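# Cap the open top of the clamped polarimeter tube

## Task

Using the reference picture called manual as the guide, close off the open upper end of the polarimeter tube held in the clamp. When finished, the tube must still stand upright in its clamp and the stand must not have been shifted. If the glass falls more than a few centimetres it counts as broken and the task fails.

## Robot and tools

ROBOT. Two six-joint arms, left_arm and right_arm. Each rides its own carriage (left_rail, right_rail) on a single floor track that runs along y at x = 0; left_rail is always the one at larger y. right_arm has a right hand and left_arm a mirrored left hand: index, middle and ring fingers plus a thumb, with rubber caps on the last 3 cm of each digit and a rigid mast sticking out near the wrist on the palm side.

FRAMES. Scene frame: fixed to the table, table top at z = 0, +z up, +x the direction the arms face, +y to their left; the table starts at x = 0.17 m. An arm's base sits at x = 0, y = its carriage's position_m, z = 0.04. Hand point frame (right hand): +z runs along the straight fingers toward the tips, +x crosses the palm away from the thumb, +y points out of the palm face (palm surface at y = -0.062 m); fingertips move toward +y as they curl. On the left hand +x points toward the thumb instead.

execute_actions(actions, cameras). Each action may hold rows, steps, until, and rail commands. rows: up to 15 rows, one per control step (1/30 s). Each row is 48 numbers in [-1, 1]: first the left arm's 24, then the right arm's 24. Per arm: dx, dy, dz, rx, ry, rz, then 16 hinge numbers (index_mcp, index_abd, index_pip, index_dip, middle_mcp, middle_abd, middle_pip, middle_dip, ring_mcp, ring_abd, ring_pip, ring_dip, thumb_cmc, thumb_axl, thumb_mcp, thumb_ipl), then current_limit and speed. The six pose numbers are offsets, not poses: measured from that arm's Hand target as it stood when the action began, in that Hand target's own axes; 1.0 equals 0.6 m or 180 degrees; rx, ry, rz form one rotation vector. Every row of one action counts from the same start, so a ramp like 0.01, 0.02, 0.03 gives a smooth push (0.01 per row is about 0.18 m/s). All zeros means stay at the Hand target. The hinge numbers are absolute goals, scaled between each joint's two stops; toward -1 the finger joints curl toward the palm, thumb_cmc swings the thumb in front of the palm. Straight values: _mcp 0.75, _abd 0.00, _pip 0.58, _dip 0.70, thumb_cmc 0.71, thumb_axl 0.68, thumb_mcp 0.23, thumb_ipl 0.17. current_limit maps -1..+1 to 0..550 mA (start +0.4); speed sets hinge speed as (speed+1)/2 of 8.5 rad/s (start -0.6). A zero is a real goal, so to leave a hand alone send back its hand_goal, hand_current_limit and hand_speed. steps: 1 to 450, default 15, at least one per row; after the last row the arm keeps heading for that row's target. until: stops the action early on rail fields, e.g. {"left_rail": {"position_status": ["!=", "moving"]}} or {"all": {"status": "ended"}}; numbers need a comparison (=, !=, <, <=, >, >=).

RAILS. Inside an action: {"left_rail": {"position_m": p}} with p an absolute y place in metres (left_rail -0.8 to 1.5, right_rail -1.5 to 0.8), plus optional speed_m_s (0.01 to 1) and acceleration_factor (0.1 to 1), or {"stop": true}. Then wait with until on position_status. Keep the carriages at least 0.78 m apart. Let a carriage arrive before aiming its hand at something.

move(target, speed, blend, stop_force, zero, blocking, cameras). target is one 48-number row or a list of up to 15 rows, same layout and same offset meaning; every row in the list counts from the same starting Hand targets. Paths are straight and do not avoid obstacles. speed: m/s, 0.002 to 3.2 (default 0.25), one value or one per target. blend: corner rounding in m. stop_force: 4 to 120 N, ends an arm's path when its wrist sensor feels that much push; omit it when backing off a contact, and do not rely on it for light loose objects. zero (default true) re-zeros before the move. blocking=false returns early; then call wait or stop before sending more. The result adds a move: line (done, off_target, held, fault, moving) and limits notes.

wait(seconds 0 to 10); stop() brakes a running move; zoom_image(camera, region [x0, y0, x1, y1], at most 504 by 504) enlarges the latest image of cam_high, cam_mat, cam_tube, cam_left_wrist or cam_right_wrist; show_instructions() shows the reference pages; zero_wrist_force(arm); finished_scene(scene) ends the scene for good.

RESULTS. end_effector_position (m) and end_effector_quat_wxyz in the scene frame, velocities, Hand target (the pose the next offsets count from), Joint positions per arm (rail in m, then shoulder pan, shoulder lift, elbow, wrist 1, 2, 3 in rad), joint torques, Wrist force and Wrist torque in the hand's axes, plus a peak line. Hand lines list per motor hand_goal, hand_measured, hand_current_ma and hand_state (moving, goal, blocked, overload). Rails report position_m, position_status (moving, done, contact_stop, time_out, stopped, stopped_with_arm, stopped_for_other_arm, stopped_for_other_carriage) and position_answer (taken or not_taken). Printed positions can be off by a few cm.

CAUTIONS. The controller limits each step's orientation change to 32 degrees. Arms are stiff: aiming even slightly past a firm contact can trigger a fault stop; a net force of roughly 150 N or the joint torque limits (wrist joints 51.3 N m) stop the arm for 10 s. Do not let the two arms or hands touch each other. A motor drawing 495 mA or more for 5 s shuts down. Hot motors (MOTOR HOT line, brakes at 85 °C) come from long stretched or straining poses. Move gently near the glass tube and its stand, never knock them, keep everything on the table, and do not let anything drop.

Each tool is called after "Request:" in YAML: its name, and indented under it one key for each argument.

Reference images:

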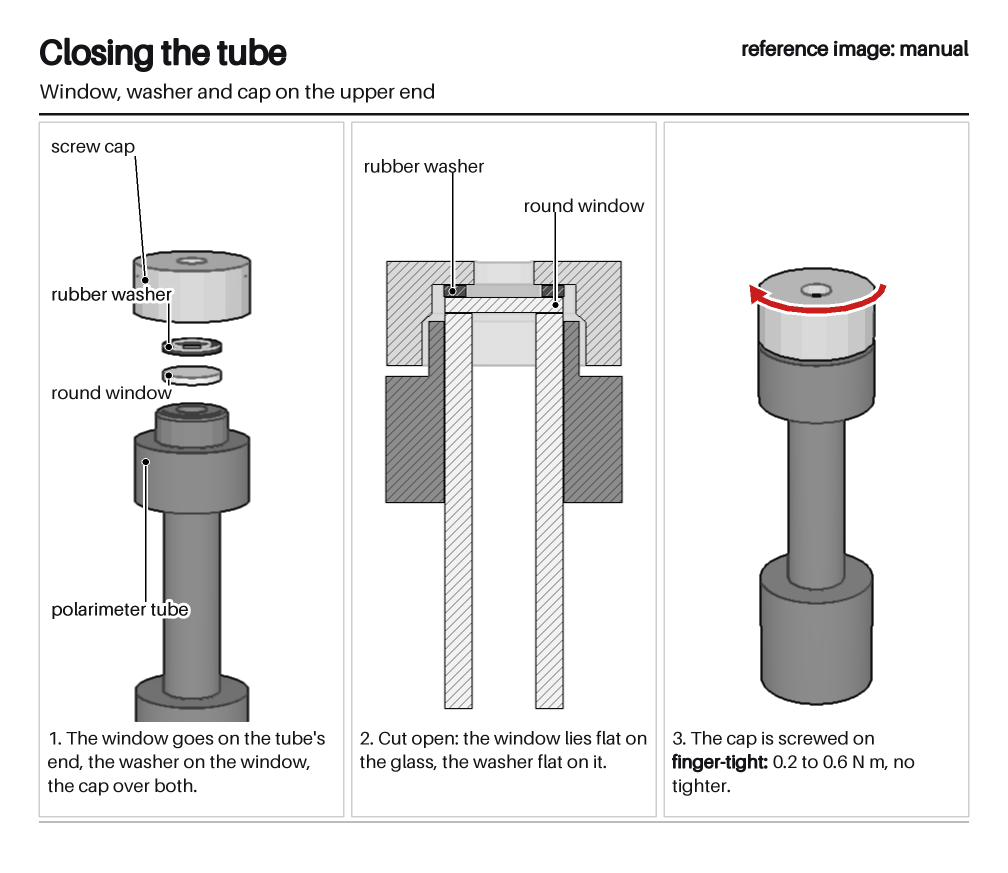

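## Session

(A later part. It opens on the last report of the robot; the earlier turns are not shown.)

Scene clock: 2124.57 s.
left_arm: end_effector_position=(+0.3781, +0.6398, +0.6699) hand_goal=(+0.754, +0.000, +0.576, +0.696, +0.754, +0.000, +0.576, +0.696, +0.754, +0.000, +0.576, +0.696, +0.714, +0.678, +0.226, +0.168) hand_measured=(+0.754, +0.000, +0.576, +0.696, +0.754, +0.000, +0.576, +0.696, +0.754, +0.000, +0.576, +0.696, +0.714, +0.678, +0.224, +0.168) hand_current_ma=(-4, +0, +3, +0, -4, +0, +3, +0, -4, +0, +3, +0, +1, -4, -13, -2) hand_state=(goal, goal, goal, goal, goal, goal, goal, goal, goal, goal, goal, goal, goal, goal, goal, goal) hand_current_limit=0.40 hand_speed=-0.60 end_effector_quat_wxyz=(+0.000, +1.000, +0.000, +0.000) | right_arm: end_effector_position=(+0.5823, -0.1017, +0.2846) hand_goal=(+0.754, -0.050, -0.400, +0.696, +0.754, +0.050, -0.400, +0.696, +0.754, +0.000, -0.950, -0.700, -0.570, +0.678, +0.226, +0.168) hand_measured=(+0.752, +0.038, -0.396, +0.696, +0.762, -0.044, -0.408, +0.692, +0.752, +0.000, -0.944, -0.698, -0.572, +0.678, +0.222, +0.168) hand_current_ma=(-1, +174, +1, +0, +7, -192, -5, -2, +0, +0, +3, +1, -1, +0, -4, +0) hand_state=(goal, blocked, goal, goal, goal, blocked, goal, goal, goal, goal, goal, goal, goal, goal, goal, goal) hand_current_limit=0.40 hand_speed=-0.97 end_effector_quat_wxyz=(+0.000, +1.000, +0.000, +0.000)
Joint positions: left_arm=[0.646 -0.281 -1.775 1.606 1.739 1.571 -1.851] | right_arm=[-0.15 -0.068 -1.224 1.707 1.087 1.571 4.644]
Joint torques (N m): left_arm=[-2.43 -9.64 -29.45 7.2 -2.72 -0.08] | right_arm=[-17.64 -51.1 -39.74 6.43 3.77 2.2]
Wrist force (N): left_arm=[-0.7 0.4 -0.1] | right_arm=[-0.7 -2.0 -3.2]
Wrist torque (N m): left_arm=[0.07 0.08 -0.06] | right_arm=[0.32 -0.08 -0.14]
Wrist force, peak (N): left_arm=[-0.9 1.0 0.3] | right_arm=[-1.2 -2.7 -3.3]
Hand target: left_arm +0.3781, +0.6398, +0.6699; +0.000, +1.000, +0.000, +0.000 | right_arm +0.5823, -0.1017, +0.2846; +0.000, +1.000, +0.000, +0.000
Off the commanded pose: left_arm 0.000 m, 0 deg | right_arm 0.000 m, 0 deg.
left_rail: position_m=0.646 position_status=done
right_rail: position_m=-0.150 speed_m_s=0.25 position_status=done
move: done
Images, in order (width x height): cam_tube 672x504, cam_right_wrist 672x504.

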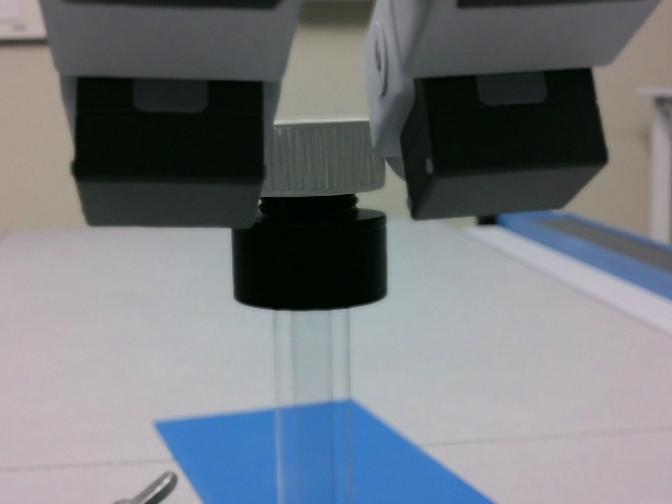

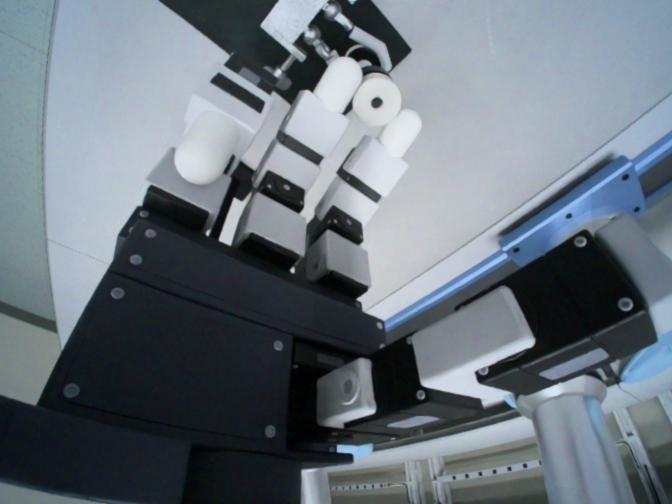

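Request:
execute_actions:
  actions: []
  cameras: ["cam_tube","cam_right_wrist"]

Request:
zoom_image:
  camera: "cam_tube"
  region: [200, 60, 420, 225]

Scene clock: 2158.27 s.
left_arm: end_effector_position=(+0.3781, +0.6398, +0.6699) hand_goal=(+0.754, +0.000, +0.576, +0.696, +0.754, +0.000, +0.576, +0.696, +0.754, +0.000, +0.576, +0.696, +0.714, +0.678, +0.226, +0.168) hand_measured=(+0.754, +0.000, +0.576, +0.696, +0.754, +0.000, +0.576, +0.696, +0.754, +0.000, +0.576, +0.696, +0.714, +0.678, +0.224, +0.168) hand_current_ma=(-4, +0, +3, +0, -4, +0, +3, +0, -4, +0, +3, +0, +1, -4, -13, -2) hand_state=(goal, goal, goal, goal, goal, goal, goal, goal, goal, goal, goal, goal, goal, goal, goal, goal) hand_current_limit=0.40 hand_speed=-0.60 end_effector_quat_wxyz=(+0.000, +1.000, +0.000, +0.000) | right_arm: end_effector_position=(+0.5823, -0.1017, +0.2846) hand_goal=(+0.754, -0.050, -0.400, +0.696, +0.754, +0.050, -0.400, +0.696, +0.754, +0.000, -0.950, -0.700, -0.570, +0.678, +0.226, +0.168) hand_measured=(+0.752, +0.038, -0.396, +0.696, +0.762, -0.044, -0.408, +0.692, +0.752, +0.000, -0.944, -0.698, -0.572, +0.678, +0.222, +0.168) hand_current_ma=(-1, +174, +1, +0, +7, -192, -5, -2, +0, +0, +3, +1, -1, +0, -4, +0) hand_state=(goal, blocked, goal, goal, goal, blocked, goal, goal, goal, goal, goal, goal, goal, goal, goal, goal) hand_current_limit=0.40 hand_speed=-0.97 end_effector_quat_wxyz=(+0.000, +1.000, +0.000, +0.000)
Joint positions: left_arm=[0.646 -0.281 -1.775 1.606 1.739 1.571 -1.851] | right_arm=[-0.15 -0.068 -1.224 1.707 1.087 1.571 4.644]
Joint velocities: within noise
Joint torques (N m): left_arm=[-2.26 -10.03 -30.47 7.28 -2.81 -0.17] | right_arm=[-17.64 -49.81 -40.4 6.07 3.69 2.46]
Wrist force (N): left_arm=[-0.5 0.4 -0.1] | right_arm=[-1.3 -2.6 -3.0]
Wrist torque (N m): left_arm=[0.07 0.06 -0.05] | right_arm=[0.23 0.00 -0.19]
Wrist force, peak (N): left_arm=[-0.6 1.0 0.0] | right_arm=[-1.3 -2.7 -3.3]
Hand target: left_arm +0.3781, +0.6398, +0.6699; +0.000, +1.000, +0.000, +0.000 | right_arm +0.5823, -0.1017, +0.2846; +0.000, +1.000, +0.000, +0.000
Off the commanded pose: left_arm 0.000 m, 0 deg | right_arm 0.000 m, 0 deg.
left_rail: position_m=0.646 position_status=done
right_rail: position_m=-0.150 speed_m_s=0.25 position_status=done
Images, in order (width x height): cam_tube 672x504, cam_right_wrist 672x504.

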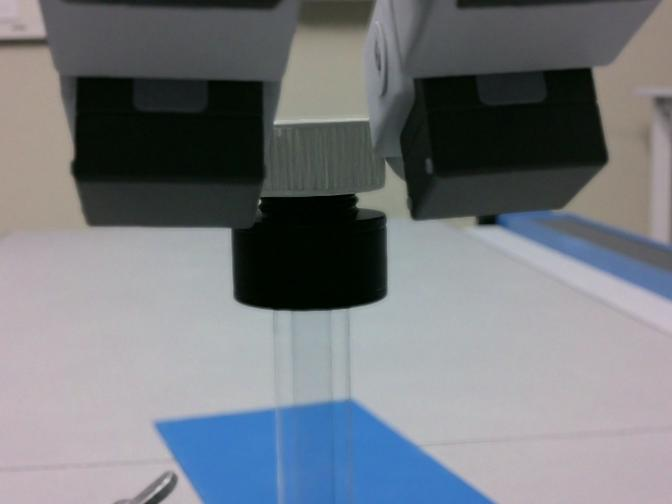

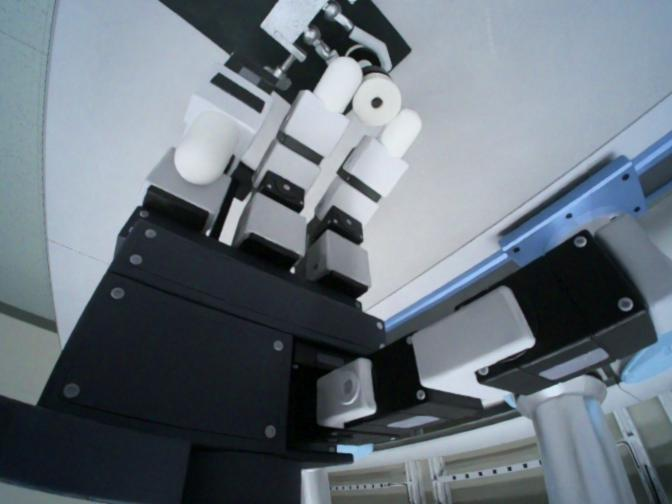

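Scaled by 2.291 from the camera's 672x504 image, which has a finer 960x720 frame.

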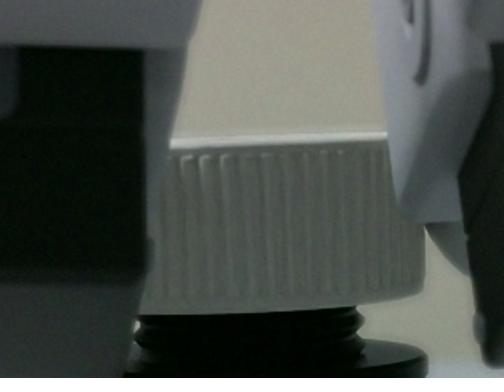

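Request:
execute_actions:
  actions:
    - {"rows":[[0,0,0,0,0,0,0.754,0,0.576,0.696,0.754,0,0.576,0.696,0.754,0,0.576,0.696,0.714,0.678,0.226,0.168,0.4,-0.6,0,0,0,0,0,0,0.753,0.18,-0.4,0.696,0.753,-0.18,-0.4,0.696,0.753,0,-0.95,-0.7,-0.571,0.678,0.226,0.168,0.4,-0.93]],"steps":45}
  cameras: ["cam_tube"]

Request:
zoom_image:
  camera: "cam_tube"
  region: [200, 60, 420, 225]

Request:
move:
  target:
    - [0,0,0,0,0,0,0.754,0,0.576,0.696,0.754,0,0.576,0.696,0.754,0,0.576,0.696,0.714,0.678,0.226,0.168,0.4,-0.6,0.0106,-0.0067,0,0,0,-0.3333,0.753,0.18,-0.4,0.696,0.753,-0.18,-0.4,0.696,0.753,0,-0.95,-0.7,-0.571,0.678,0.226,0.168,0.4,-0.93]
    - [0,0,0,0,0,0,0.754,0,0.576,0.696,0.754,0,0.576,0.696,0.754,0,0.576,0.696,0.714,0.678,0.226,0.168,0.4,-0.6,0.0101,-0.0192,0,0,0,-0.6667,0.753,0.18,-0.4,0.696,0.753,-0.18,-0.4,0.696,0.753,0,-0.95,-0.7,-0.571,0.678,0.226,0.168,0.4,-0.93]
    - [0,0,0,0,0,0,0.754,0,0.576,0.696,0.754,0,0.576,0.696,0.754,0,0.576,0.696,0.714,0.678,0.226,0.168,0.4,-0.6,-0.0017,-0.025,0,0,0,-1.0,0.753,0.18,-0.4,0.696,0.753,-0.18,-0.4,0.696,0.753,0,-0.95,-0.7,-0.571,0.678,0.226,0.168,0.4,-0.93]
  speed: 0.3
  blend: 0.002
  cameras: ["cam_tube","cam_right_wrist"]

Request:
zoom_image:
  camera: "cam_tube"
  region: [200, 60, 420, 225]

Request:
zoom_image:
  camera: "cam_right_wrist"
  region: [300, 30, 460, 150]

Scene clock: 2171.50 s.
left_arm: end_effector_position=(+0.3781, +0.6398, +0.6699) hand_goal=(+0.754, +0.000, +0.576, +0.696, +0.754, +0.000, +0.576, +0.696, +0.754, +0.000, +0.576, +0.696, +0.714, +0.678, +0.226, +0.168) hand_measured=(+0.754, +0.000, +0.576, +0.696, +0.754, +0.000, +0.576, +0.696, +0.754, +0.000, +0.576, +0.696, +0.714, +0.678, +0.224, +0.168) hand_current_ma=(-4, +0, +3, +0, -4, +0, +3, +0, -4, +0, +3, +0, +1, -4, -13, -2) hand_state=(goal, goal, goal, goal, goal, goal, goal, goal, goal, goal, goal, goal, goal, goal, goal, goal) hand_current_limit=0.40 hand_speed=-0.60 end_effector_quat_wxyz=(+0.000, +1.000, +0.000, +0.000) | right_arm: end_effector_position=(+0.5823, -0.1017, +0.2846) hand_goal=(+0.754, +0.180, -0.400, +0.696, +0.754, -0.180, -0.400, +0.696, +0.754, +0.000, -0.950, -0.700, -0.570, +0.678, +0.226, +0.168) hand_measured=(+0.752, +0.176, -0.398, +0.696, +0.758, -0.176, -0.400, +0.694, +0.752, +0.000, -0.944, -0.698, -0.572, +0.678, +0.222, +0.168) hand_current_ma=(+0, -2, +1, +0, +3, +2, +0, -1, +0, +0, +3, +1, -1, +0, -4, +0) hand_state=(goal, goal, goal, goal, goal, goal, goal, goal, goal, goal, goal, goal, goal, goal, goal, goal) hand_current_limit=0.40 hand_speed=-0.93 end_effector_quat_wxyz=(+0.000, +1.000, +0.000, +0.000)
Joint positions: left_arm=[0.646 -0.281 -1.775 1.606 1.739 1.571 -1.851] | right_arm=[-0.15 -0.068 -1.224 1.707 1.087 1.571 4.644]
Joint torques (N m): left_arm=[-2.6 -10.04 -29.86 7.41 -2.72 -0.04] | right_arm=[-11.84 -56.93 -39.62 6.31 0.89 2.45]
Wrist force (N): left_arm=[-0.7 0.5 0.0] | right_arm=[-0.1 -0.1 -0.8]
Wrist torque (N m): left_arm=[0.07 0.09 -0.06] | right_arm=[0.08 -0.01 -0.11]
Wrist force, peak (N): left_arm=[-0.8 0.9 0.0] | right_arm=[-1.3 -2.7 -3.5]
Hand target: left_arm +0.3781, +0.6398, +0.6699; +0.000, +1.000, +0.000, +0.000 | right_arm +0.5823, -0.1017, +0.2846; +0.000, +1.000, +0.000, +0.000
Off the commanded pose: left_arm 0.000 m, 0 deg | right_arm 0.000 m, 0 deg.
left_rail: position_m=0.646 position_status=done
right_rail: position_m=-0.150 speed_m_s=0.25 position_status=done
Images, in order (width x height): cam_tube 672x504.

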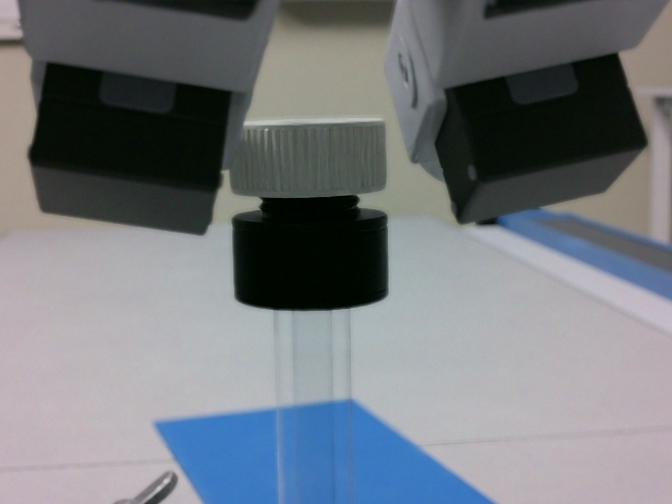

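Scaled by 2.291 from the camera's 672x504 image, which has a finer 960x720 frame.

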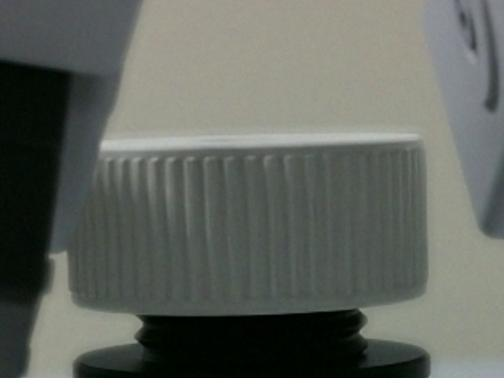

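Scene clock: 2177.50 s.
left_arm: end_effector_position=(+0.3781, +0.6398, +0.6699) hand_goal=(+0.754, +0.000, +0.576, +0.696, +0.754, +0.000, +0.576, +0.696, +0.754, +0.000, +0.576, +0.696, +0.714, +0.678, +0.226, +0.168) hand_measured=(+0.754, +0.000, +0.576, +0.696, +0.754, +0.000, +0.576, +0.696, +0.754, +0.000, +0.576, +0.696, +0.714, +0.678, +0.224, +0.168) hand_current_ma=(-4, +0, +3, +0, -4, +0, +3, +0, -4, +0, +3, +0, +1, -4, -13, -2) hand_state=(goal, goal, goal, goal, goal, goal, goal, goal, goal, goal, goal, goal, goal, goal, goal, goal) hand_current_limit=0.40 hand_speed=-0.60 end_effector_quat_wxyz=(+0.000, +1.000, +0.000, +0.000) | right_arm: end_effector_position=(+0.5813, -0.0867, +0.2846) hand_goal=(+0.754, +0.180, -0.400, +0.696, +0.754, -0.180, -0.400, +0.696, +0.754, +0.000, -0.950, -0.700, -0.570, +0.678, +0.226, +0.168) hand_measured=(+0.752, +0.176, -0.398, +0.696, +0.758, -0.176, -0.400, +0.694, +0.752, +0.000, -0.944, -0.698, -0.572, +0.678, +0.222, +0.168) hand_current_ma=(+0, -2, +1, +0, +3, +2, +0, -1, +0, +0, +3, +1, -1, +0, -4, +0) hand_state=(goal, goal, goal, goal, goal, goal, goal, goal, goal, goal, goal, goal, goal, goal, goal, goal) hand_current_limit=0.40 hand_speed=-0.93 end_effector_quat_wxyz=(+0.000, +0.000, +1.000, +0.000)
Joint positions: left_arm=[0.646 -0.281 -1.775 1.606 1.739 1.571 -1.851] | right_arm=[-0.15 -0.356 -1.317 1.834 1.054 1.571 1.215]
Joint torques (N m): left_arm=[-2.22 -9.52 -30.04 7.16 -2.72 0.04] | right_arm=[15.27 -43.83 -39.56 6.97 -2.93 -1.53]
Wrist force (N): left_arm=[-0.5 0.7 0.0] | right_arm=[-0.4 0.2 -1.1]
Wrist torque (N m): left_arm=[0.08 0.07 -0.05] | right_arm=[0.11 0.11 0.13]
Wrist force, peak (N): left_arm=[-0.8 1.1 -0.2] | right_arm=[-1.1 -0.5 -1.4]
Hand target: left_arm +0.3781, +0.6398, +0.6699; +0.000, +1.000, +0.000, +0.000 | right_arm +0.5813, -0.0867, +0.2846; +0.000, +0.000, +1.000, +0.000
Off the commanded pose: left_arm 0.000 m, 0 deg | right_arm 0.000 m, 0 deg.
left_rail: position_m=0.646 position_status=done
right_rail: position_m=-0.150 speed_m_s=0.25 position_status=done
move: done
Images, in order (width x height): cam_tube 672x504, cam_right_wrist 672x504.

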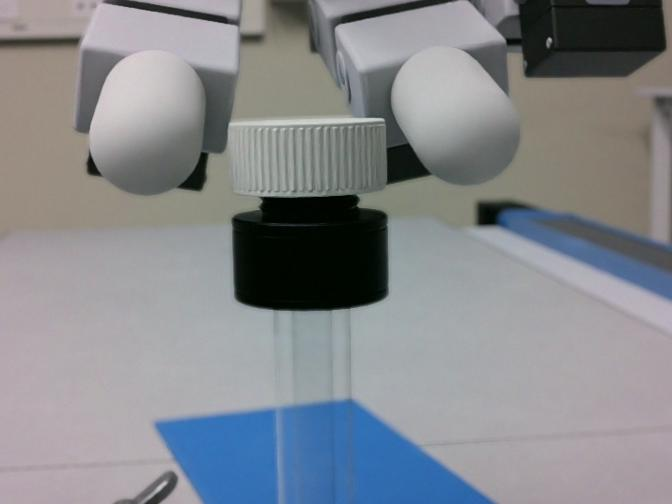

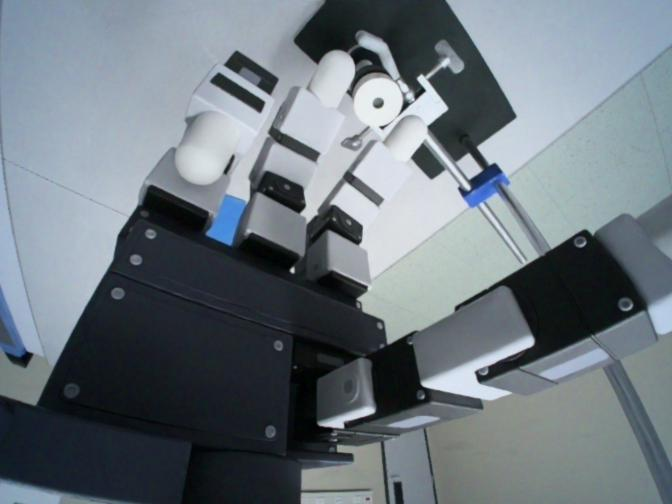

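Scaled by 2.291 from the camera's 672x504 image, which has a finer 960x720 frame.

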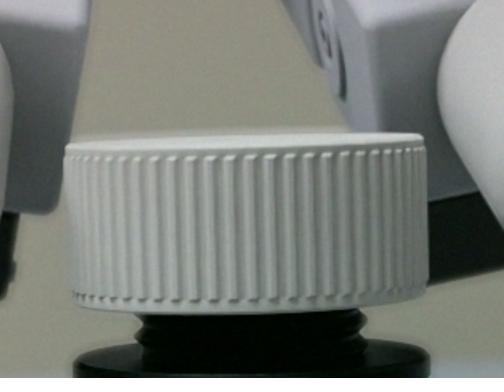

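Scaled by 3.150 from the camera's 672x504 image, which has a finer 960x720 frame.

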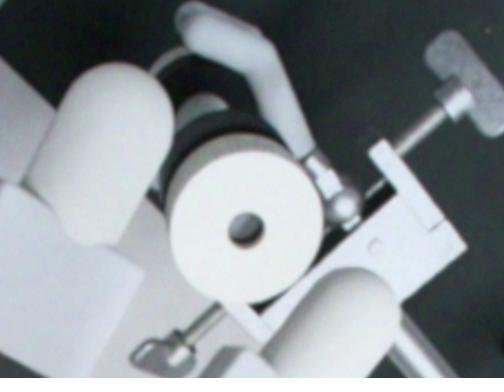

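Request:
execute_actions:
  actions:
    - {"rows":[[0,0,0,0,0,0,0.754,0,0.576,0.696,0.754,0,0.576,0.696,0.754,0,0.576,0.696,0.714,0.678,0.226,0.168,0.4,-0.6,0,0,0.0012,0,0,0,0.753,0.18,-0.4,0.696,0.753,-0.18,-0.4,0.696,0.753,0,-0.95,-0.7,-0.571,0.678,0.226,0.168,0.4,-0.95],[0,0,0,0,0,0,0.754,0,0.576,0.696,0.754,0,0.576,0.696,0.754,0,0.576,0.696,0.714,0.678,0.226,0.168,0.4,-0.6,0,0,0.0023,0,0,0,0.753,0.0,-0.4,0.696,0.753,0.0,-0.4,0.696,0.753,0,-0.95,-0.7,-0.571,0.678,0.226,0.168,0.4,-0.95]],"steps":62}
    - {"rows":[[0,0,0,0,0,0,0.754,0,0.576,0.696,0.754,0,0.576,0.696,0.754,0,0.576,0.696,0.714,0.678,0.226,0.168,0.4,-0.6,0,0,0,0,0,0,0.753,-0.05,-0.4,0.696,0.753,0.05,-0.4,0.696,0.753,0,-0.95,-0.7,-0.571,0.678,0.226,0.168,0.4,-0.97]],"steps":35}
  cameras: ["cam_tube"]

Request:
zoom_image:
  camera: "cam_tube"
  region: [200, 60, 420, 225]

Request:
move:
  target:
    - [0,0,0,0,0,0,0.754,0,0.576,0.696,0.754,0,0.576,0.696,0.754,0,0.576,0.696,0.714,0.678,0.226,0.168,0.4,-0.6,-0.00908,-0.00307,0.0005,0,0,0.25,0.753,-0.05,-0.4,0.696,0.753,0.05,-0.4,0.696,0.753,0,-0.95,-0.7,-0.571,0.678,0.226,0.168,0.4,-0.97]
    - [0,0,0,0,0,0,0.754,0,0.576,0.696,0.754,0,0.576,0.696,0.754,0,0.576,0.696,0.714,0.678,0.226,0.168,0.4,-0.6,-0.01333,-0.01167,0.001,0,0,0.5,0.753,-0.05,-0.4,0.696,0.753,0.05,-0.4,0.696,0.753,0,-0.95,-0.7,-0.571,0.678,0.226,0.168,0.4,-0.97]
    - [0,0,0,0,0,0,0.754,0,0.576,0.696,0.754,0,0.576,0.696,0.754,0,0.576,0.696,0.714,0.678,0.226,0.168,0.4,-0.6,-0.01027,-0.02075,0.0015,0,0,0.75,0.753,-0.05,-0.4,0.696,0.753,0.05,-0.4,0.696,0.753,0,-0.95,-0.7,-0.571,0.678,0.226,0.168,0.4,-0.97]
    - [0,0,0,0,0,0,0.754,0,0.576,0.696,0.754,0,0.576,0.696,0.754,0,0.576,0.696,0.714,0.678,0.226,0.168,0.4,-0.6,-0.00167,-0.025,0.0018,0,0,1.0,0.753,-0.05,-0.4,0.696,0.753,0.05,-0.4,0.696,0.753,0,-0.95,-0.7,-0.571,0.678,0.226,0.168,0.4,-0.97]
  speed: 0.2
  blend: 0.002
  cameras: ["cam_tube","cam_right_wrist"]

Request:
zoom_image:
  camera: "cam_tube"
  region: [200, 60, 420, 225]

Scene clock: 2204.27 s.
left_arm: end_effector_position=(+0.3781, +0.6398, +0.6699) hand_goal=(+0.754, +0.000, +0.576, +0.696, +0.754, +0.000, +0.576, +0.696, +0.754, +0.000, +0.576, +0.696, +0.714, +0.678, +0.226, +0.168) hand_measured=(+0.754, +0.000, +0.576, +0.696, +0.754, +0.000, +0.576, +0.696, +0.754, +0.000, +0.576, +0.696, +0.714, +0.678, +0.224, +0.168) hand_current_ma=(-4, +0, +3, +0, -4, +0, +3, +0, -4, +0, +3, +0, +1, -4, -13, -2) hand_state=(goal, goal, goal, goal, goal, goal, goal, goal, goal, goal, goal, goal, goal, goal, goal, goal) hand_current_limit=0.40 hand_speed=-0.60 end_effector_quat_wxyz=(+0.000, +1.000, +0.000, +0.000) | right_arm: end_effector_position=(+0.5813, -0.0867, +0.2833) hand_goal=(+0.754, -0.050, -0.400, +0.696, +0.754, +0.050, -0.400, +0.696, +0.754, +0.000, -0.950, -0.700, -0.570, +0.678, +0.226, +0.168) hand_measured=(+0.754, +0.040, -0.398, +0.696, +0.758, -0.042, -0.400, +0.694, +0.752, +0.000, -0.944, -0.698, -0.572, +0.678, +0.222, +0.168) hand_current_ma=(+0, +184, +1, +0, +2, -187, +0, +0, +0, +0, +3, +1, -1, +0, -4, +0) hand_state=(goal, blocked, goal, goal, goal, blocked, goal, goal, goal, goal, goal, goal, goal, goal, goal, goal) hand_current_limit=0.40 hand_speed=-0.97 end_effector_quat_wxyz=(+0.000, +0.000, +1.000, +0.000)
Joint positions: left_arm=[0.646 -0.281 -1.775 1.606 1.739 1.571 -1.851] | right_arm=[-0.15 -0.356 -1.315 1.835 1.051 1.571 1.215]
Joint torques (N m): left_arm=[-1.53 -9.13 -29.85 7.32 -2.76 0.01] | right_arm=[11.26 -43.02 -25.93 1.64 -2.96 -2.56]
Wrist force (N): left_arm=[-0.4 0.6 0.0] | right_arm=[-0.8 0.1 -0.8]
Wrist torque (N m): left_arm=[0.08 0.05 -0.04] | right_arm=[0.09 0.10 0.11]
Wrist force, peak (N): left_arm=[-0.8 0.9 0.3] | right_arm=[-1.0 -0.1 -1.4]
Hand target: left_arm +0.3781, +0.6398, +0.6699; +0.000, +1.000, +0.000, +0.000 | right_arm +0.5813, -0.0867, +0.2833; +0.000, +0.000, +1.000, +0.000
Off the commanded pose: left_arm 0.000 m, 0 deg | right_arm 0.000 m, 0 deg.
left_rail: position_m=0.646 position_status=done
right_rail: position_m=-0.150 speed_m_s=0.25 position_status=done
Images, in order (width x height): cam_tube 672x504.

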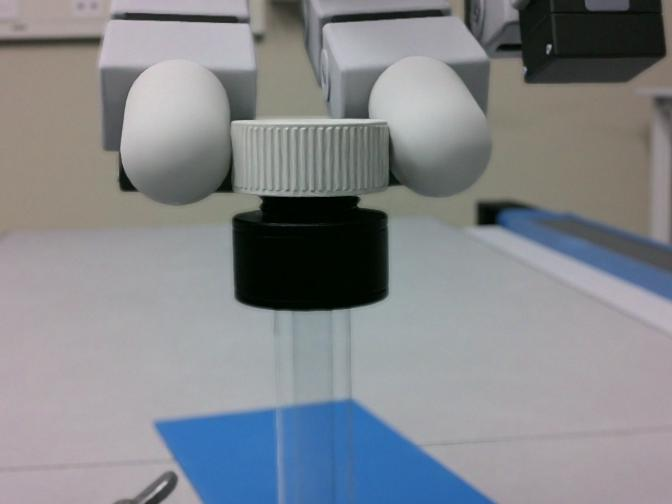

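Scaled by 2.291 from the camera's 672x504 image, which has a finer 960x720 frame.

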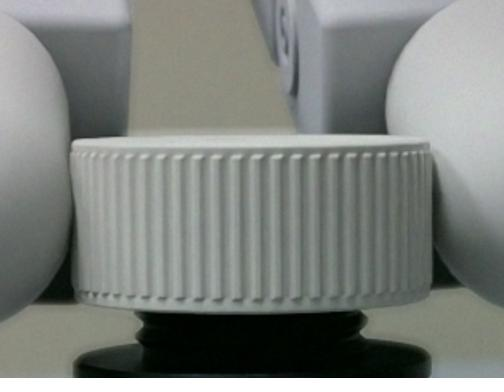

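Scene clock: 2212.83 s.
left_arm: end_effector_position=(+0.3781, +0.6398, +0.6699) hand_goal=(+0.754, +0.000, +0.576, +0.696, +0.754, +0.000, +0.576, +0.696, +0.754, +0.000, +0.576, +0.696, +0.714, +0.678, +0.226, +0.168) hand_measured=(+0.754, +0.000, +0.576, +0.696, +0.754, +0.000, +0.576, +0.696, +0.754, +0.000, +0.576, +0.696, +0.714, +0.678, +0.224, +0.168) hand_current_ma=(-4, +0, +3, +0, -4, +0, +3, +0, -4, +0, +3, +0, +1, -4, -13, -2) hand_state=(goal, goal, goal, goal, goal, goal, goal, goal, goal, goal, goal, goal, goal, goal, goal, goal) hand_current_limit=0.40 hand_speed=-0.60 end_effector_quat_wxyz=(+0.000, +1.000, +0.000, +0.000) | right_arm: end_effector_position=(+0.5823, -0.1017, +0.2822) hand_goal=(+0.754, -0.050, -0.400, +0.696, +0.754, +0.050, -0.400, +0.696, +0.754, +0.000, -0.950, -0.700, -0.570, +0.678, +0.226, +0.168) hand_measured=(+0.752, +0.040, -0.398, +0.696, +0.766, -0.040, -0.406, +0.694, +0.752, +0.000, -0.944, -0.698, -0.572, +0.678, +0.222, +0.168) hand_current_ma=(-1, +183, +1, +0, +11, -183, -4, -1, +0, +0, +3, +1, -1, +0, -4, +0) hand_state=(goal, blocked, goal, goal, goal, blocked, goal, goal, goal, goal, goal, goal, goal, goal, goal, goal) hand_current_limit=0.40 hand_speed=-0.97 end_effector_quat_wxyz=(+0.000, +1.000, +0.000, +0.000)
Joint positions: left_arm=[0.646 -0.281 -1.775 1.606 1.739 1.571 -1.851] | right_arm=[-0.15 -0.068 -1.222 1.71 1.083 1.571 4.644]
Joint torques (N m): left_arm=[-0.55 -11.45 -29.9 7.32 -2.6 -0.07] | right_arm=[-17.81 -50.2 -40.14 6.22 3.84 2.36]
Wrist force (N): left_arm=[-0.6 0.6 0.1] | right_arm=[-1.4 -3.4 -3.9]
Wrist torque (N m): left_arm=[0.08 0.09 -0.06] | right_arm=[0.31 0.02 -0.20]
Wrist force, peak (N): left_arm=[-0.7 1.0 0.0] | right_arm=[-1.3 -3.5 -4.1]
Hand target: left_arm +0.3781, +0.6398, +0.6699; +0.000, +1.000, +0.000, +0.000 | right_arm +0.5823, -0.1017, +0.2822; +0.000, +1.000, +0.000, +0.000
Off the commanded pose: left_arm 0.000 m, 0 deg | right_arm 0.000 m, 0 deg.
left_rail: position_m=0.646 position_status=done
right_rail: position_m=-0.150 speed_m_s=0.25 position_status=done
move: done
Images, in order (width x height): cam_tube 672x504, cam_right_wrist 672x504.

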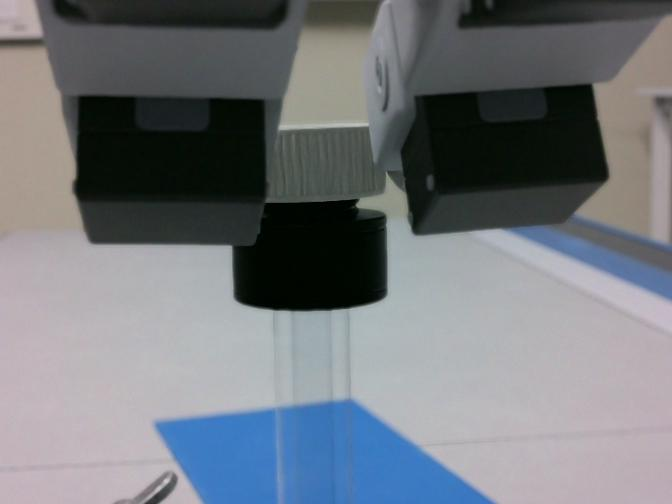

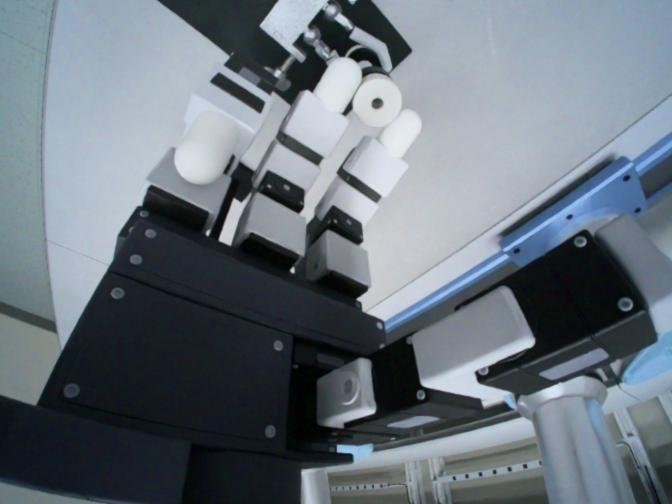

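Scaled by 2.291 from the camera's 672x504 image, which has a finer 960x720 frame.

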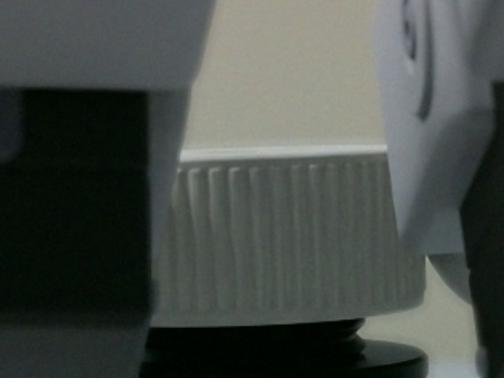

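Request:
execute_actions:
  actions:
    - {"rows":[[0,0,0,0,0,0,0.754,0,0.576,0.696,0.754,0,0.576,0.696,0.754,0,0.576,0.696,0.714,0.678,0.226,0.168,0.4,-0.6,0,0,0,0,0,0,0.753,0.18,-0.4,0.696,0.753,-0.18,-0.4,0.696,0.753,0,-0.95,-0.7,-0.571,0.678,0.226,0.168,0.4,-0.93]],"steps":45}
  cameras: ["cam_tube"]

Request:
zoom_image:
  camera: "cam_tube"
  region: [200, 60, 420, 225]

Request:
move:
  target: [0,0,0,0,0,0,0.754,0,0.576,0.696,0.754,0,0.576,0.696,0.754,0,0.576,0.696,0.714,0.678,0.226,0.168,0.4,-0.6,0.01042,-0.00697,0,0,0,-0.3333,0.753,0.18,-0.4,0.696,0.753,-0.18,-0.4,0.696,0.753,0,-0.95,-0.7,-0.571,0.678,0.226,0.168,0.4,-0.93]
  speed: 0.3

Request:
move:
  target: [0,0,0,0,0,0,0.754,0,0.576,0.696,0.754,0,0.576,0.696,0.754,0,0.576,0.696,0.714,0.678,0.226,0.168,0.4,-0.6,0.01042,-0.00697,0,0,0,-0.3333,0.753,0.18,-0.4,0.696,0.753,-0.18,-0.4,0.696,0.753,0,-0.95,-0.7,-0.571,0.678,0.226,0.168,0.4,-0.93]
  speed: 0.3

Request:
move:
  target: [0,0,0,0,0,0,0.754,0,0.576,0.696,0.754,0,0.576,0.696,0.754,0,0.576,0.696,0.714,0.678,0.226,0.168,0.4,-0.6,0.01042,-0.00697,0,0,0,-0.3333,0.753,0.18,-0.4,0.696,0.753,-0.18,-0.4,0.696,0.753,0,-0.95,-0.7,-0.571,0.678,0.226,0.168,0.4,-0.93]
  speed: 0.3
  cameras: ["cam_tube","cam_right_wrist"]

Request:
zoom_image:
  camera: "cam_tube"
  region: [200, 60, 420, 225]

Request:
zoom_image:
  camera: "cam_right_wrist"
  region: [300, 30, 460, 150]

Scene clock: 2237.57 s.
left_arm: end_effector_position=(+0.3781, +0.6398, +0.6699) hand_goal=(+0.754, +0.000, +0.576, +0.696, +0.754, +0.000, +0.576, +0.696, +0.754, +0.000, +0.576, +0.696, +0.714, +0.678, +0.226, +0.168) hand_measured=(+0.754, +0.000, +0.576, +0.696, +0.754, +0.000, +0.576, +0.696, +0.754, +0.000, +0.576, +0.696, +0.714, +0.678, +0.224, +0.168) hand_current_ma=(-4, +0, +3, +0, -4, +0, +3, +0, -4, +0, +3, +0, +1, -4, -13, -2) hand_state=(goal, goal, goal, goal, goal, goal, goal, goal, goal, goal, goal, goal, goal, goal, goal, goal) hand_current_limit=0.40 hand_speed=-0.60 end_effector_quat_wxyz=(+0.000, +1.000, +0.000, +0.000) | right_arm: end_effector_position=(+0.5823, -0.1017, +0.2822) hand_goal=(+0.754, +0.180, -0.400, +0.696, +0.754, -0.180, -0.400, +0.696, +0.754, +0.000, -0.950, -0.700, -0.570, +0.678, +0.226, +0.168) hand_measured=(+0.754, +0.176, -0.398, +0.696, +0.758, -0.176, -0.400, +0.694, +0.752, +0.000, -0.944, -0.698, -0.572, +0.678, +0.222, +0.168) hand_current_ma=(+0, -2, +0, +0, +3, +2, +0, -1, +0, +0, +3, +1, -1, +0, -4, +0) hand_state=(goal, goal, goal, goal, goal, goal, goal, goal, goal, goal, goal, goal, goal, goal, goal, goal) hand_current_limit=0.40 hand_speed=-0.93 end_effector_quat_wxyz=(+0.000, +1.000, +0.000, +0.000)
Joint positions: left_arm=[0.646 -0.281 -1.775 1.606 1.739 1.571 -1.851] | right_arm=[-0.15 -0.068 -1.222 1.71 1.083 1.571 4.644]
Joint torques (N m): left_arm=[-1.75 -10.1 -29.66 7.12 -2.85 -0.2] | right_arm=[-10.56 -59.14 -39.28 6.24 -0.26 2.57]
Wrist force (N): left_arm=[-0.3 0.6 0.2] | right_arm=[-0.3 -0.1 -1.0]
Wrist torque (N m): left_arm=[0.07 0.04 -0.03] | right_arm=[0.09 0.03 -0.14]
Wrist force, peak (N): left_arm=[-0.8 0.9 0.2] | right_arm=[-1.6 -3.5 -4.1]
Hand target: left_arm +0.3781, +0.6398, +0.6699; +0.000, +1.000, +0.000, +0.000 | right_arm +0.5823, -0.1017, +0.2822; +0.000, +1.000, +0.000, +0.000
Off the commanded pose: left_arm 0.000 m, 0 deg | right_arm 0.000 m, 0 deg.
left_rail: position_m=0.646 position_status=done
right_rail: position_m=-0.150 speed_m_s=0.25 position_status=done
Images, in order (width x height): cam_tube 672x504.

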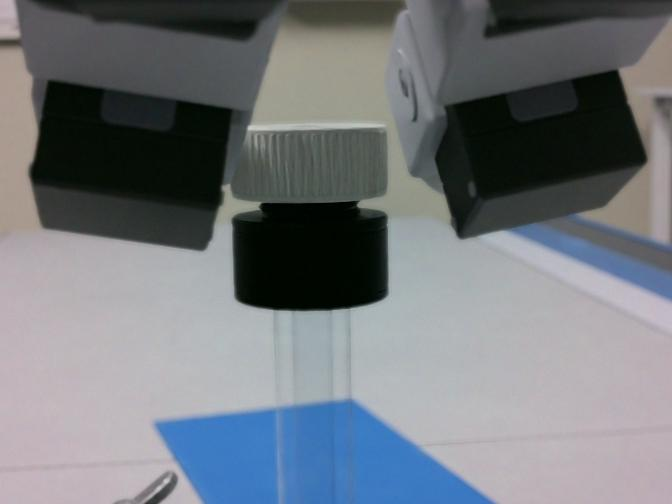

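Scaled by 2.291 from the camera's 672x504 image, which has a finer 960x720 frame.

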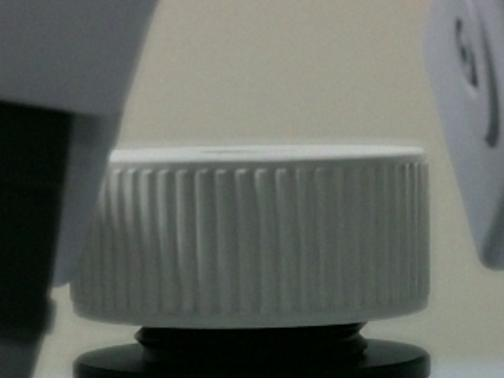

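Scene clock: 2240.10 s.
left_arm: end_effector_position=(+0.3781, +0.6398, +0.6699) hand_goal=(+0.754, +0.000, +0.576, +0.696, +0.754, +0.000, +0.576, +0.696, +0.754, +0.000, +0.576, +0.696, +0.714, +0.678, +0.226, +0.168) hand_measured=(+0.754, +0.000, +0.576, +0.696, +0.754, +0.000, +0.576, +0.696, +0.754, +0.000, +0.576, +0.696, +0.714, +0.678, +0.224, +0.168) hand_current_ma=(-4, +0, +3, +0, -4, +0, +3, +0, -4, +0, +3, +0, +1, -4, -13, -2) hand_state=(goal, goal, goal, goal, goal, goal, goal, goal, goal, goal, goal, goal, goal, goal, goal, goal) hand_current_limit=0.40 hand_speed=-0.60 end_effector_quat_wxyz=(+0.000, +1.000, +0.000, +0.000) | right_arm: end_effector_position=(+0.5885, -0.0975, +0.2822) hand_goal=(+0.754, +0.180, -0.400, +0.696, +0.754, -0.180, -0.400, +0.696, +0.754, +0.000, -0.950, -0.700, -0.570, +0.678, +0.226, +0.168) hand_measured=(+0.754, +0.176, -0.398, +0.696, +0.758, -0.176, -0.400, +0.694, +0.752, +0.000, -0.944, -0.698, -0.572, +0.678, +0.222, +0.168) hand_current_ma=(+0, -2, +0, +0, +3, +2, +0, -1, +0, +0, +3, +1, -1, +0, -4, +0) hand_state=(goal, goal, goal, goal, goal, goal, goal, goal, goal, goal, goal, goal, goal, goal, goal, goal) hand_current_limit=0.40 hand_speed=-0.93 end_effector_quat_wxyz=(+0.000, +0.866, +0.500, +0.000)
Joint positions: left_arm=[0.646 -0.281 -1.775 1.606 1.739 1.571 -1.851] | right_arm=[-0.15 -0.115 -1.346 1.877 1.04 1.571 3.551]
Joint torques (N m): left_arm=[-0.31 -10.05 -29.59 7.34 -2.61 -0.03] | right_arm=[-16.94 -69.62 -25.15 1.22 -2.61 -2.64]
Wrist force (N): left_arm=[-0.4 0.7 0.3] | right_arm=[-0.9 0.1 -0.3]
Wrist torque (N m): left_arm=[0.07 0.06 -0.04] | right_arm=[0.15 0.17 0.11]
Wrist force, peak (N): left_arm=[-0.8 0.8 0.1] | right_arm=[-0.1 -0.1 -1.4]
Hand target: left_arm +0.3781, +0.6398, +0.6699; +0.000, +1.000, +0.000, +0.000 | right_arm +0.5885, -0.0975, +0.2822; +0.000, +0.866, +0.500, +0.000
Off the commanded pose: left_arm 0.000 m, 0 deg | right_arm 0.000 m, 0 deg.
left_rail: position_m=0.646 position_status=done
right_rail: position_m=-0.150 speed_m_s=0.25 position_status=done
move: done

Scene clock: 2242.63 s.
left_arm: end_effector_position=(+0.3781, +0.6398, +0.6699) hand_goal=(+0.754, +0.000, +0.576, +0.696, +0.754, +0.000, +0.576, +0.696, +0.754, +0.000, +0.576, +0.696, +0.714, +0.678, +0.226, +0.168) hand_measured=(+0.754, +0.000, +0.576, +0.696, +0.754, +0.000, +0.576, +0.696, +0.754, +0.000, +0.576, +0.696, +0.714, +0.678, +0.224, +0.168) hand_current_ma=(-4, +0, +3, +0, -4, +0, +3, +0, -4, +0, +3, +0, +1, -4, -13, -2) hand_state=(goal, goal, goal, goal, goal, goal, goal, goal, goal, goal, goal, goal, goal, goal, goal, goal) hand_current_limit=0.40 hand_speed=-0.60 end_effector_quat_wxyz=(+0.000, +1.000, +0.000, +0.000) | right_arm: end_effector_position=(+0.5880, -0.0900, +0.2822) hand_goal=(+0.754, +0.180, -0.400, +0.696, +0.754, -0.180, -0.400, +0.696, +0.754, +0.000, -0.950, -0.700, -0.570, +0.678, +0.226, +0.168) hand_measured=(+0.754, +0.176, -0.398, +0.696, +0.758, -0.176, -0.400, +0.694, +0.752, +0.000, -0.944, -0.698, -0.572, +0.678, +0.222, +0.168) hand_current_ma=(+0, -2, +0, +0, +3, +2, +0, -1, +0, +0, +3, +1, -1, +0, -4, +0) hand_state=(goal, goal, goal, goal, goal, goal, goal, goal, goal, goal, goal, goal, goal, goal, goal, goal) hand_current_limit=0.40 hand_speed=-0.93 end_effector_quat_wxyz=(+0.000, +0.500, +0.866, +0.000)
Joint positions: left_arm=[0.646 -0.281 -1.775 1.606 1.739 1.571 -1.851] | right_arm=[-0.15 -0.279 -1.4 1.944 1.027 1.571 2.34]
Joint torques (N m): left_arm=[-1.11 -8.78 -29.95 7.29 -2.79 -0.09] | right_arm=[-17.04 -34.01 -39.29 6.77 -2.69 -2.98]
Wrist force (N): left_arm=[-0.3 0.6 0.2] | right_arm=[-0.6 0.0 -1.1]
Wrist torque (N m): left_arm=[0.06 0.04 -0.03] | right_arm=[0.13 0.21 0.08]
Wrist force, peak (N): left_arm=[-0.6 1.2 0.0] | right_arm=[-1.2 -1.0 -1.1]
Hand target: left_arm +0.3781, +0.6398, +0.6699; +0.000, +1.000, +0.000, +0.000 | right_arm +0.5880, -0.0900, +0.2822; +0.000, +0.500, +0.866, +0.000
Off the commanded pose: left_arm 0.000 m, 0 deg | right_arm 0.000 m, 0 deg.
left_rail: position_m=0.646 position_status=done
right_rail: position_m=-0.150 speed_m_s=0.25 position_status=done
move: done

Scene clock: 2245.13 s.
left_arm: end_effector_position=(+0.3781, +0.6398, +0.6699) hand_goal=(+0.754, +0.000, +0.576, +0.696, +0.754, +0.000, +0.576, +0.696, +0.754, +0.000, +0.576, +0.696, +0.714, +0.678, +0.226, +0.168) hand_measured=(+0.754, +0.000, +0.576, +0.696, +0.754, +0.000, +0.576, +0.696, +0.754, +0.000, +0.576, +0.696, +0.714, +0.678, +0.224, +0.168) hand_current_ma=(-4, +0, +3, +0, -4, +0, +3, +0, -4, +0, +3, +0, +1, -4, -13, -2) hand_state=(goal, goal, goal, goal, goal, goal, goal, goal, goal, goal, goal, goal, goal, goal, goal, goal) hand_current_limit=0.40 hand_speed=-0.60 end_effector_quat_wxyz=(+0.000, +1.000, +0.000, +0.000) | right_arm: end_effector_position=(+0.5813, -0.0867, +0.2822) hand_goal=(+0.754, +0.180, -0.400, +0.696, +0.754, -0.180, -0.400, +0.696, +0.754, +0.000, -0.950, -0.700, -0.570, +0.678, +0.226, +0.168) hand_measured=(+0.754, +0.176, -0.398, +0.696, +0.758, -0.176, -0.400, +0.694, +0.752, +0.000, -0.944, -0.698, -0.572, +0.678, +0.222, +0.168) hand_current_ma=(+0, -2, +0, +0, +3, +2, +0, -1, +0, +0, +3, +1, -1, +0, -4, +0) hand_state=(goal, goal, goal, goal, goal, goal, goal, goal, goal, goal, goal, goal, goal, goal, goal, goal) hand_current_limit=0.40 hand_speed=-0.93 end_effector_quat_wxyz=(+0.000, +0.000, +1.000, +0.000)
Joint positions: left_arm=[0.646 -0.281 -1.775 1.606 1.739 1.571 -1.851] | right_arm=[-0.15 -0.356 -1.315 1.836 1.049 1.571 1.216]
Joint torques (N m): left_arm=[-1.43 -9.44 -30.14 7.21 -2.61 -0.17] | right_arm=[15.52 -44.11 -39.92 6.8 -2.81 -2.35]
Wrist force (N): left_arm=[-0.4 0.5 0.1] | right_arm=[-0.1 0.1 -0.8]
Wrist torque (N m): left_arm=[0.05 0.06 -0.03] | right_arm=[0.08 0.07 0.15]
Wrist force, peak (N): left_arm=[-0.5 1.1 0.1] | right_arm=[-0.9 -0.4 -1.2]
Hand target: left_arm +0.3781, +0.6398, +0.6699; +0.000, +1.000, +0.000, +0.000 | right_arm +0.5813, -0.0867, +0.2822; +0.000, +0.000, +1.000, +0.000
Off the commanded pose: left_arm 0.000 m, 0 deg | right_arm 0.000 m, 0 deg.
left_rail: position_m=0.646 position_status=done
right_rail: position_m=-0.150 speed_m_s=0.25 position_status=done
move: done
Images, in order (width x height): cam_tube 672x504, cam_right_wrist 672x504.

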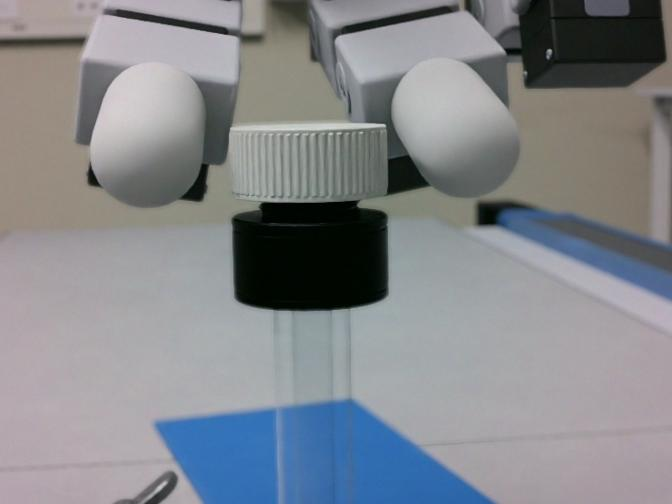

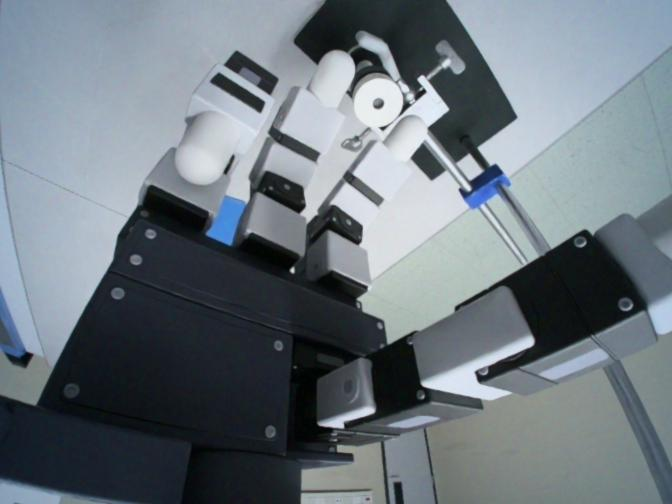

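Scaled by 2.291 from the camera's 672x504 image, which has a finer 960x720 frame.

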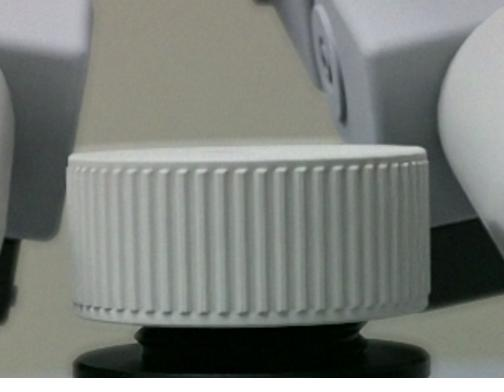

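Scaled by 3.150 from the camera's 672x504 image, which has a finer 960x720 frame.

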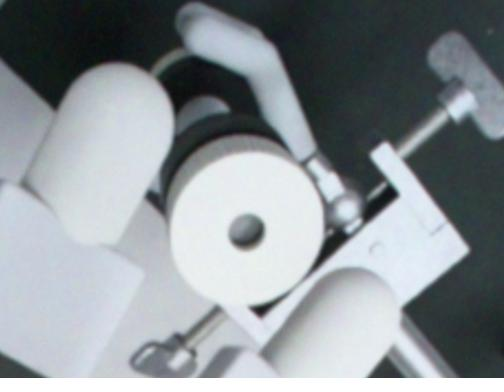

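Request:
zoom_image:
  camera: "cam_tube"
  region: [220, 170, 400, 305]

Scaled by 2.800 from the camera's 672x504 image, which has a finer 960x720 frame.

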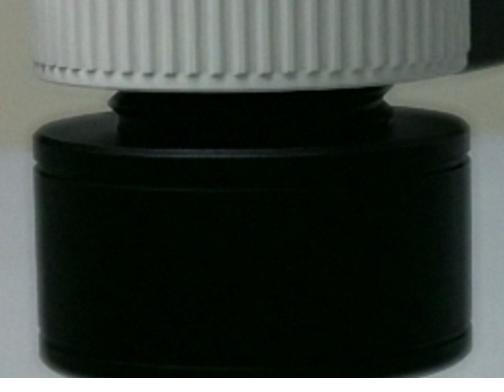

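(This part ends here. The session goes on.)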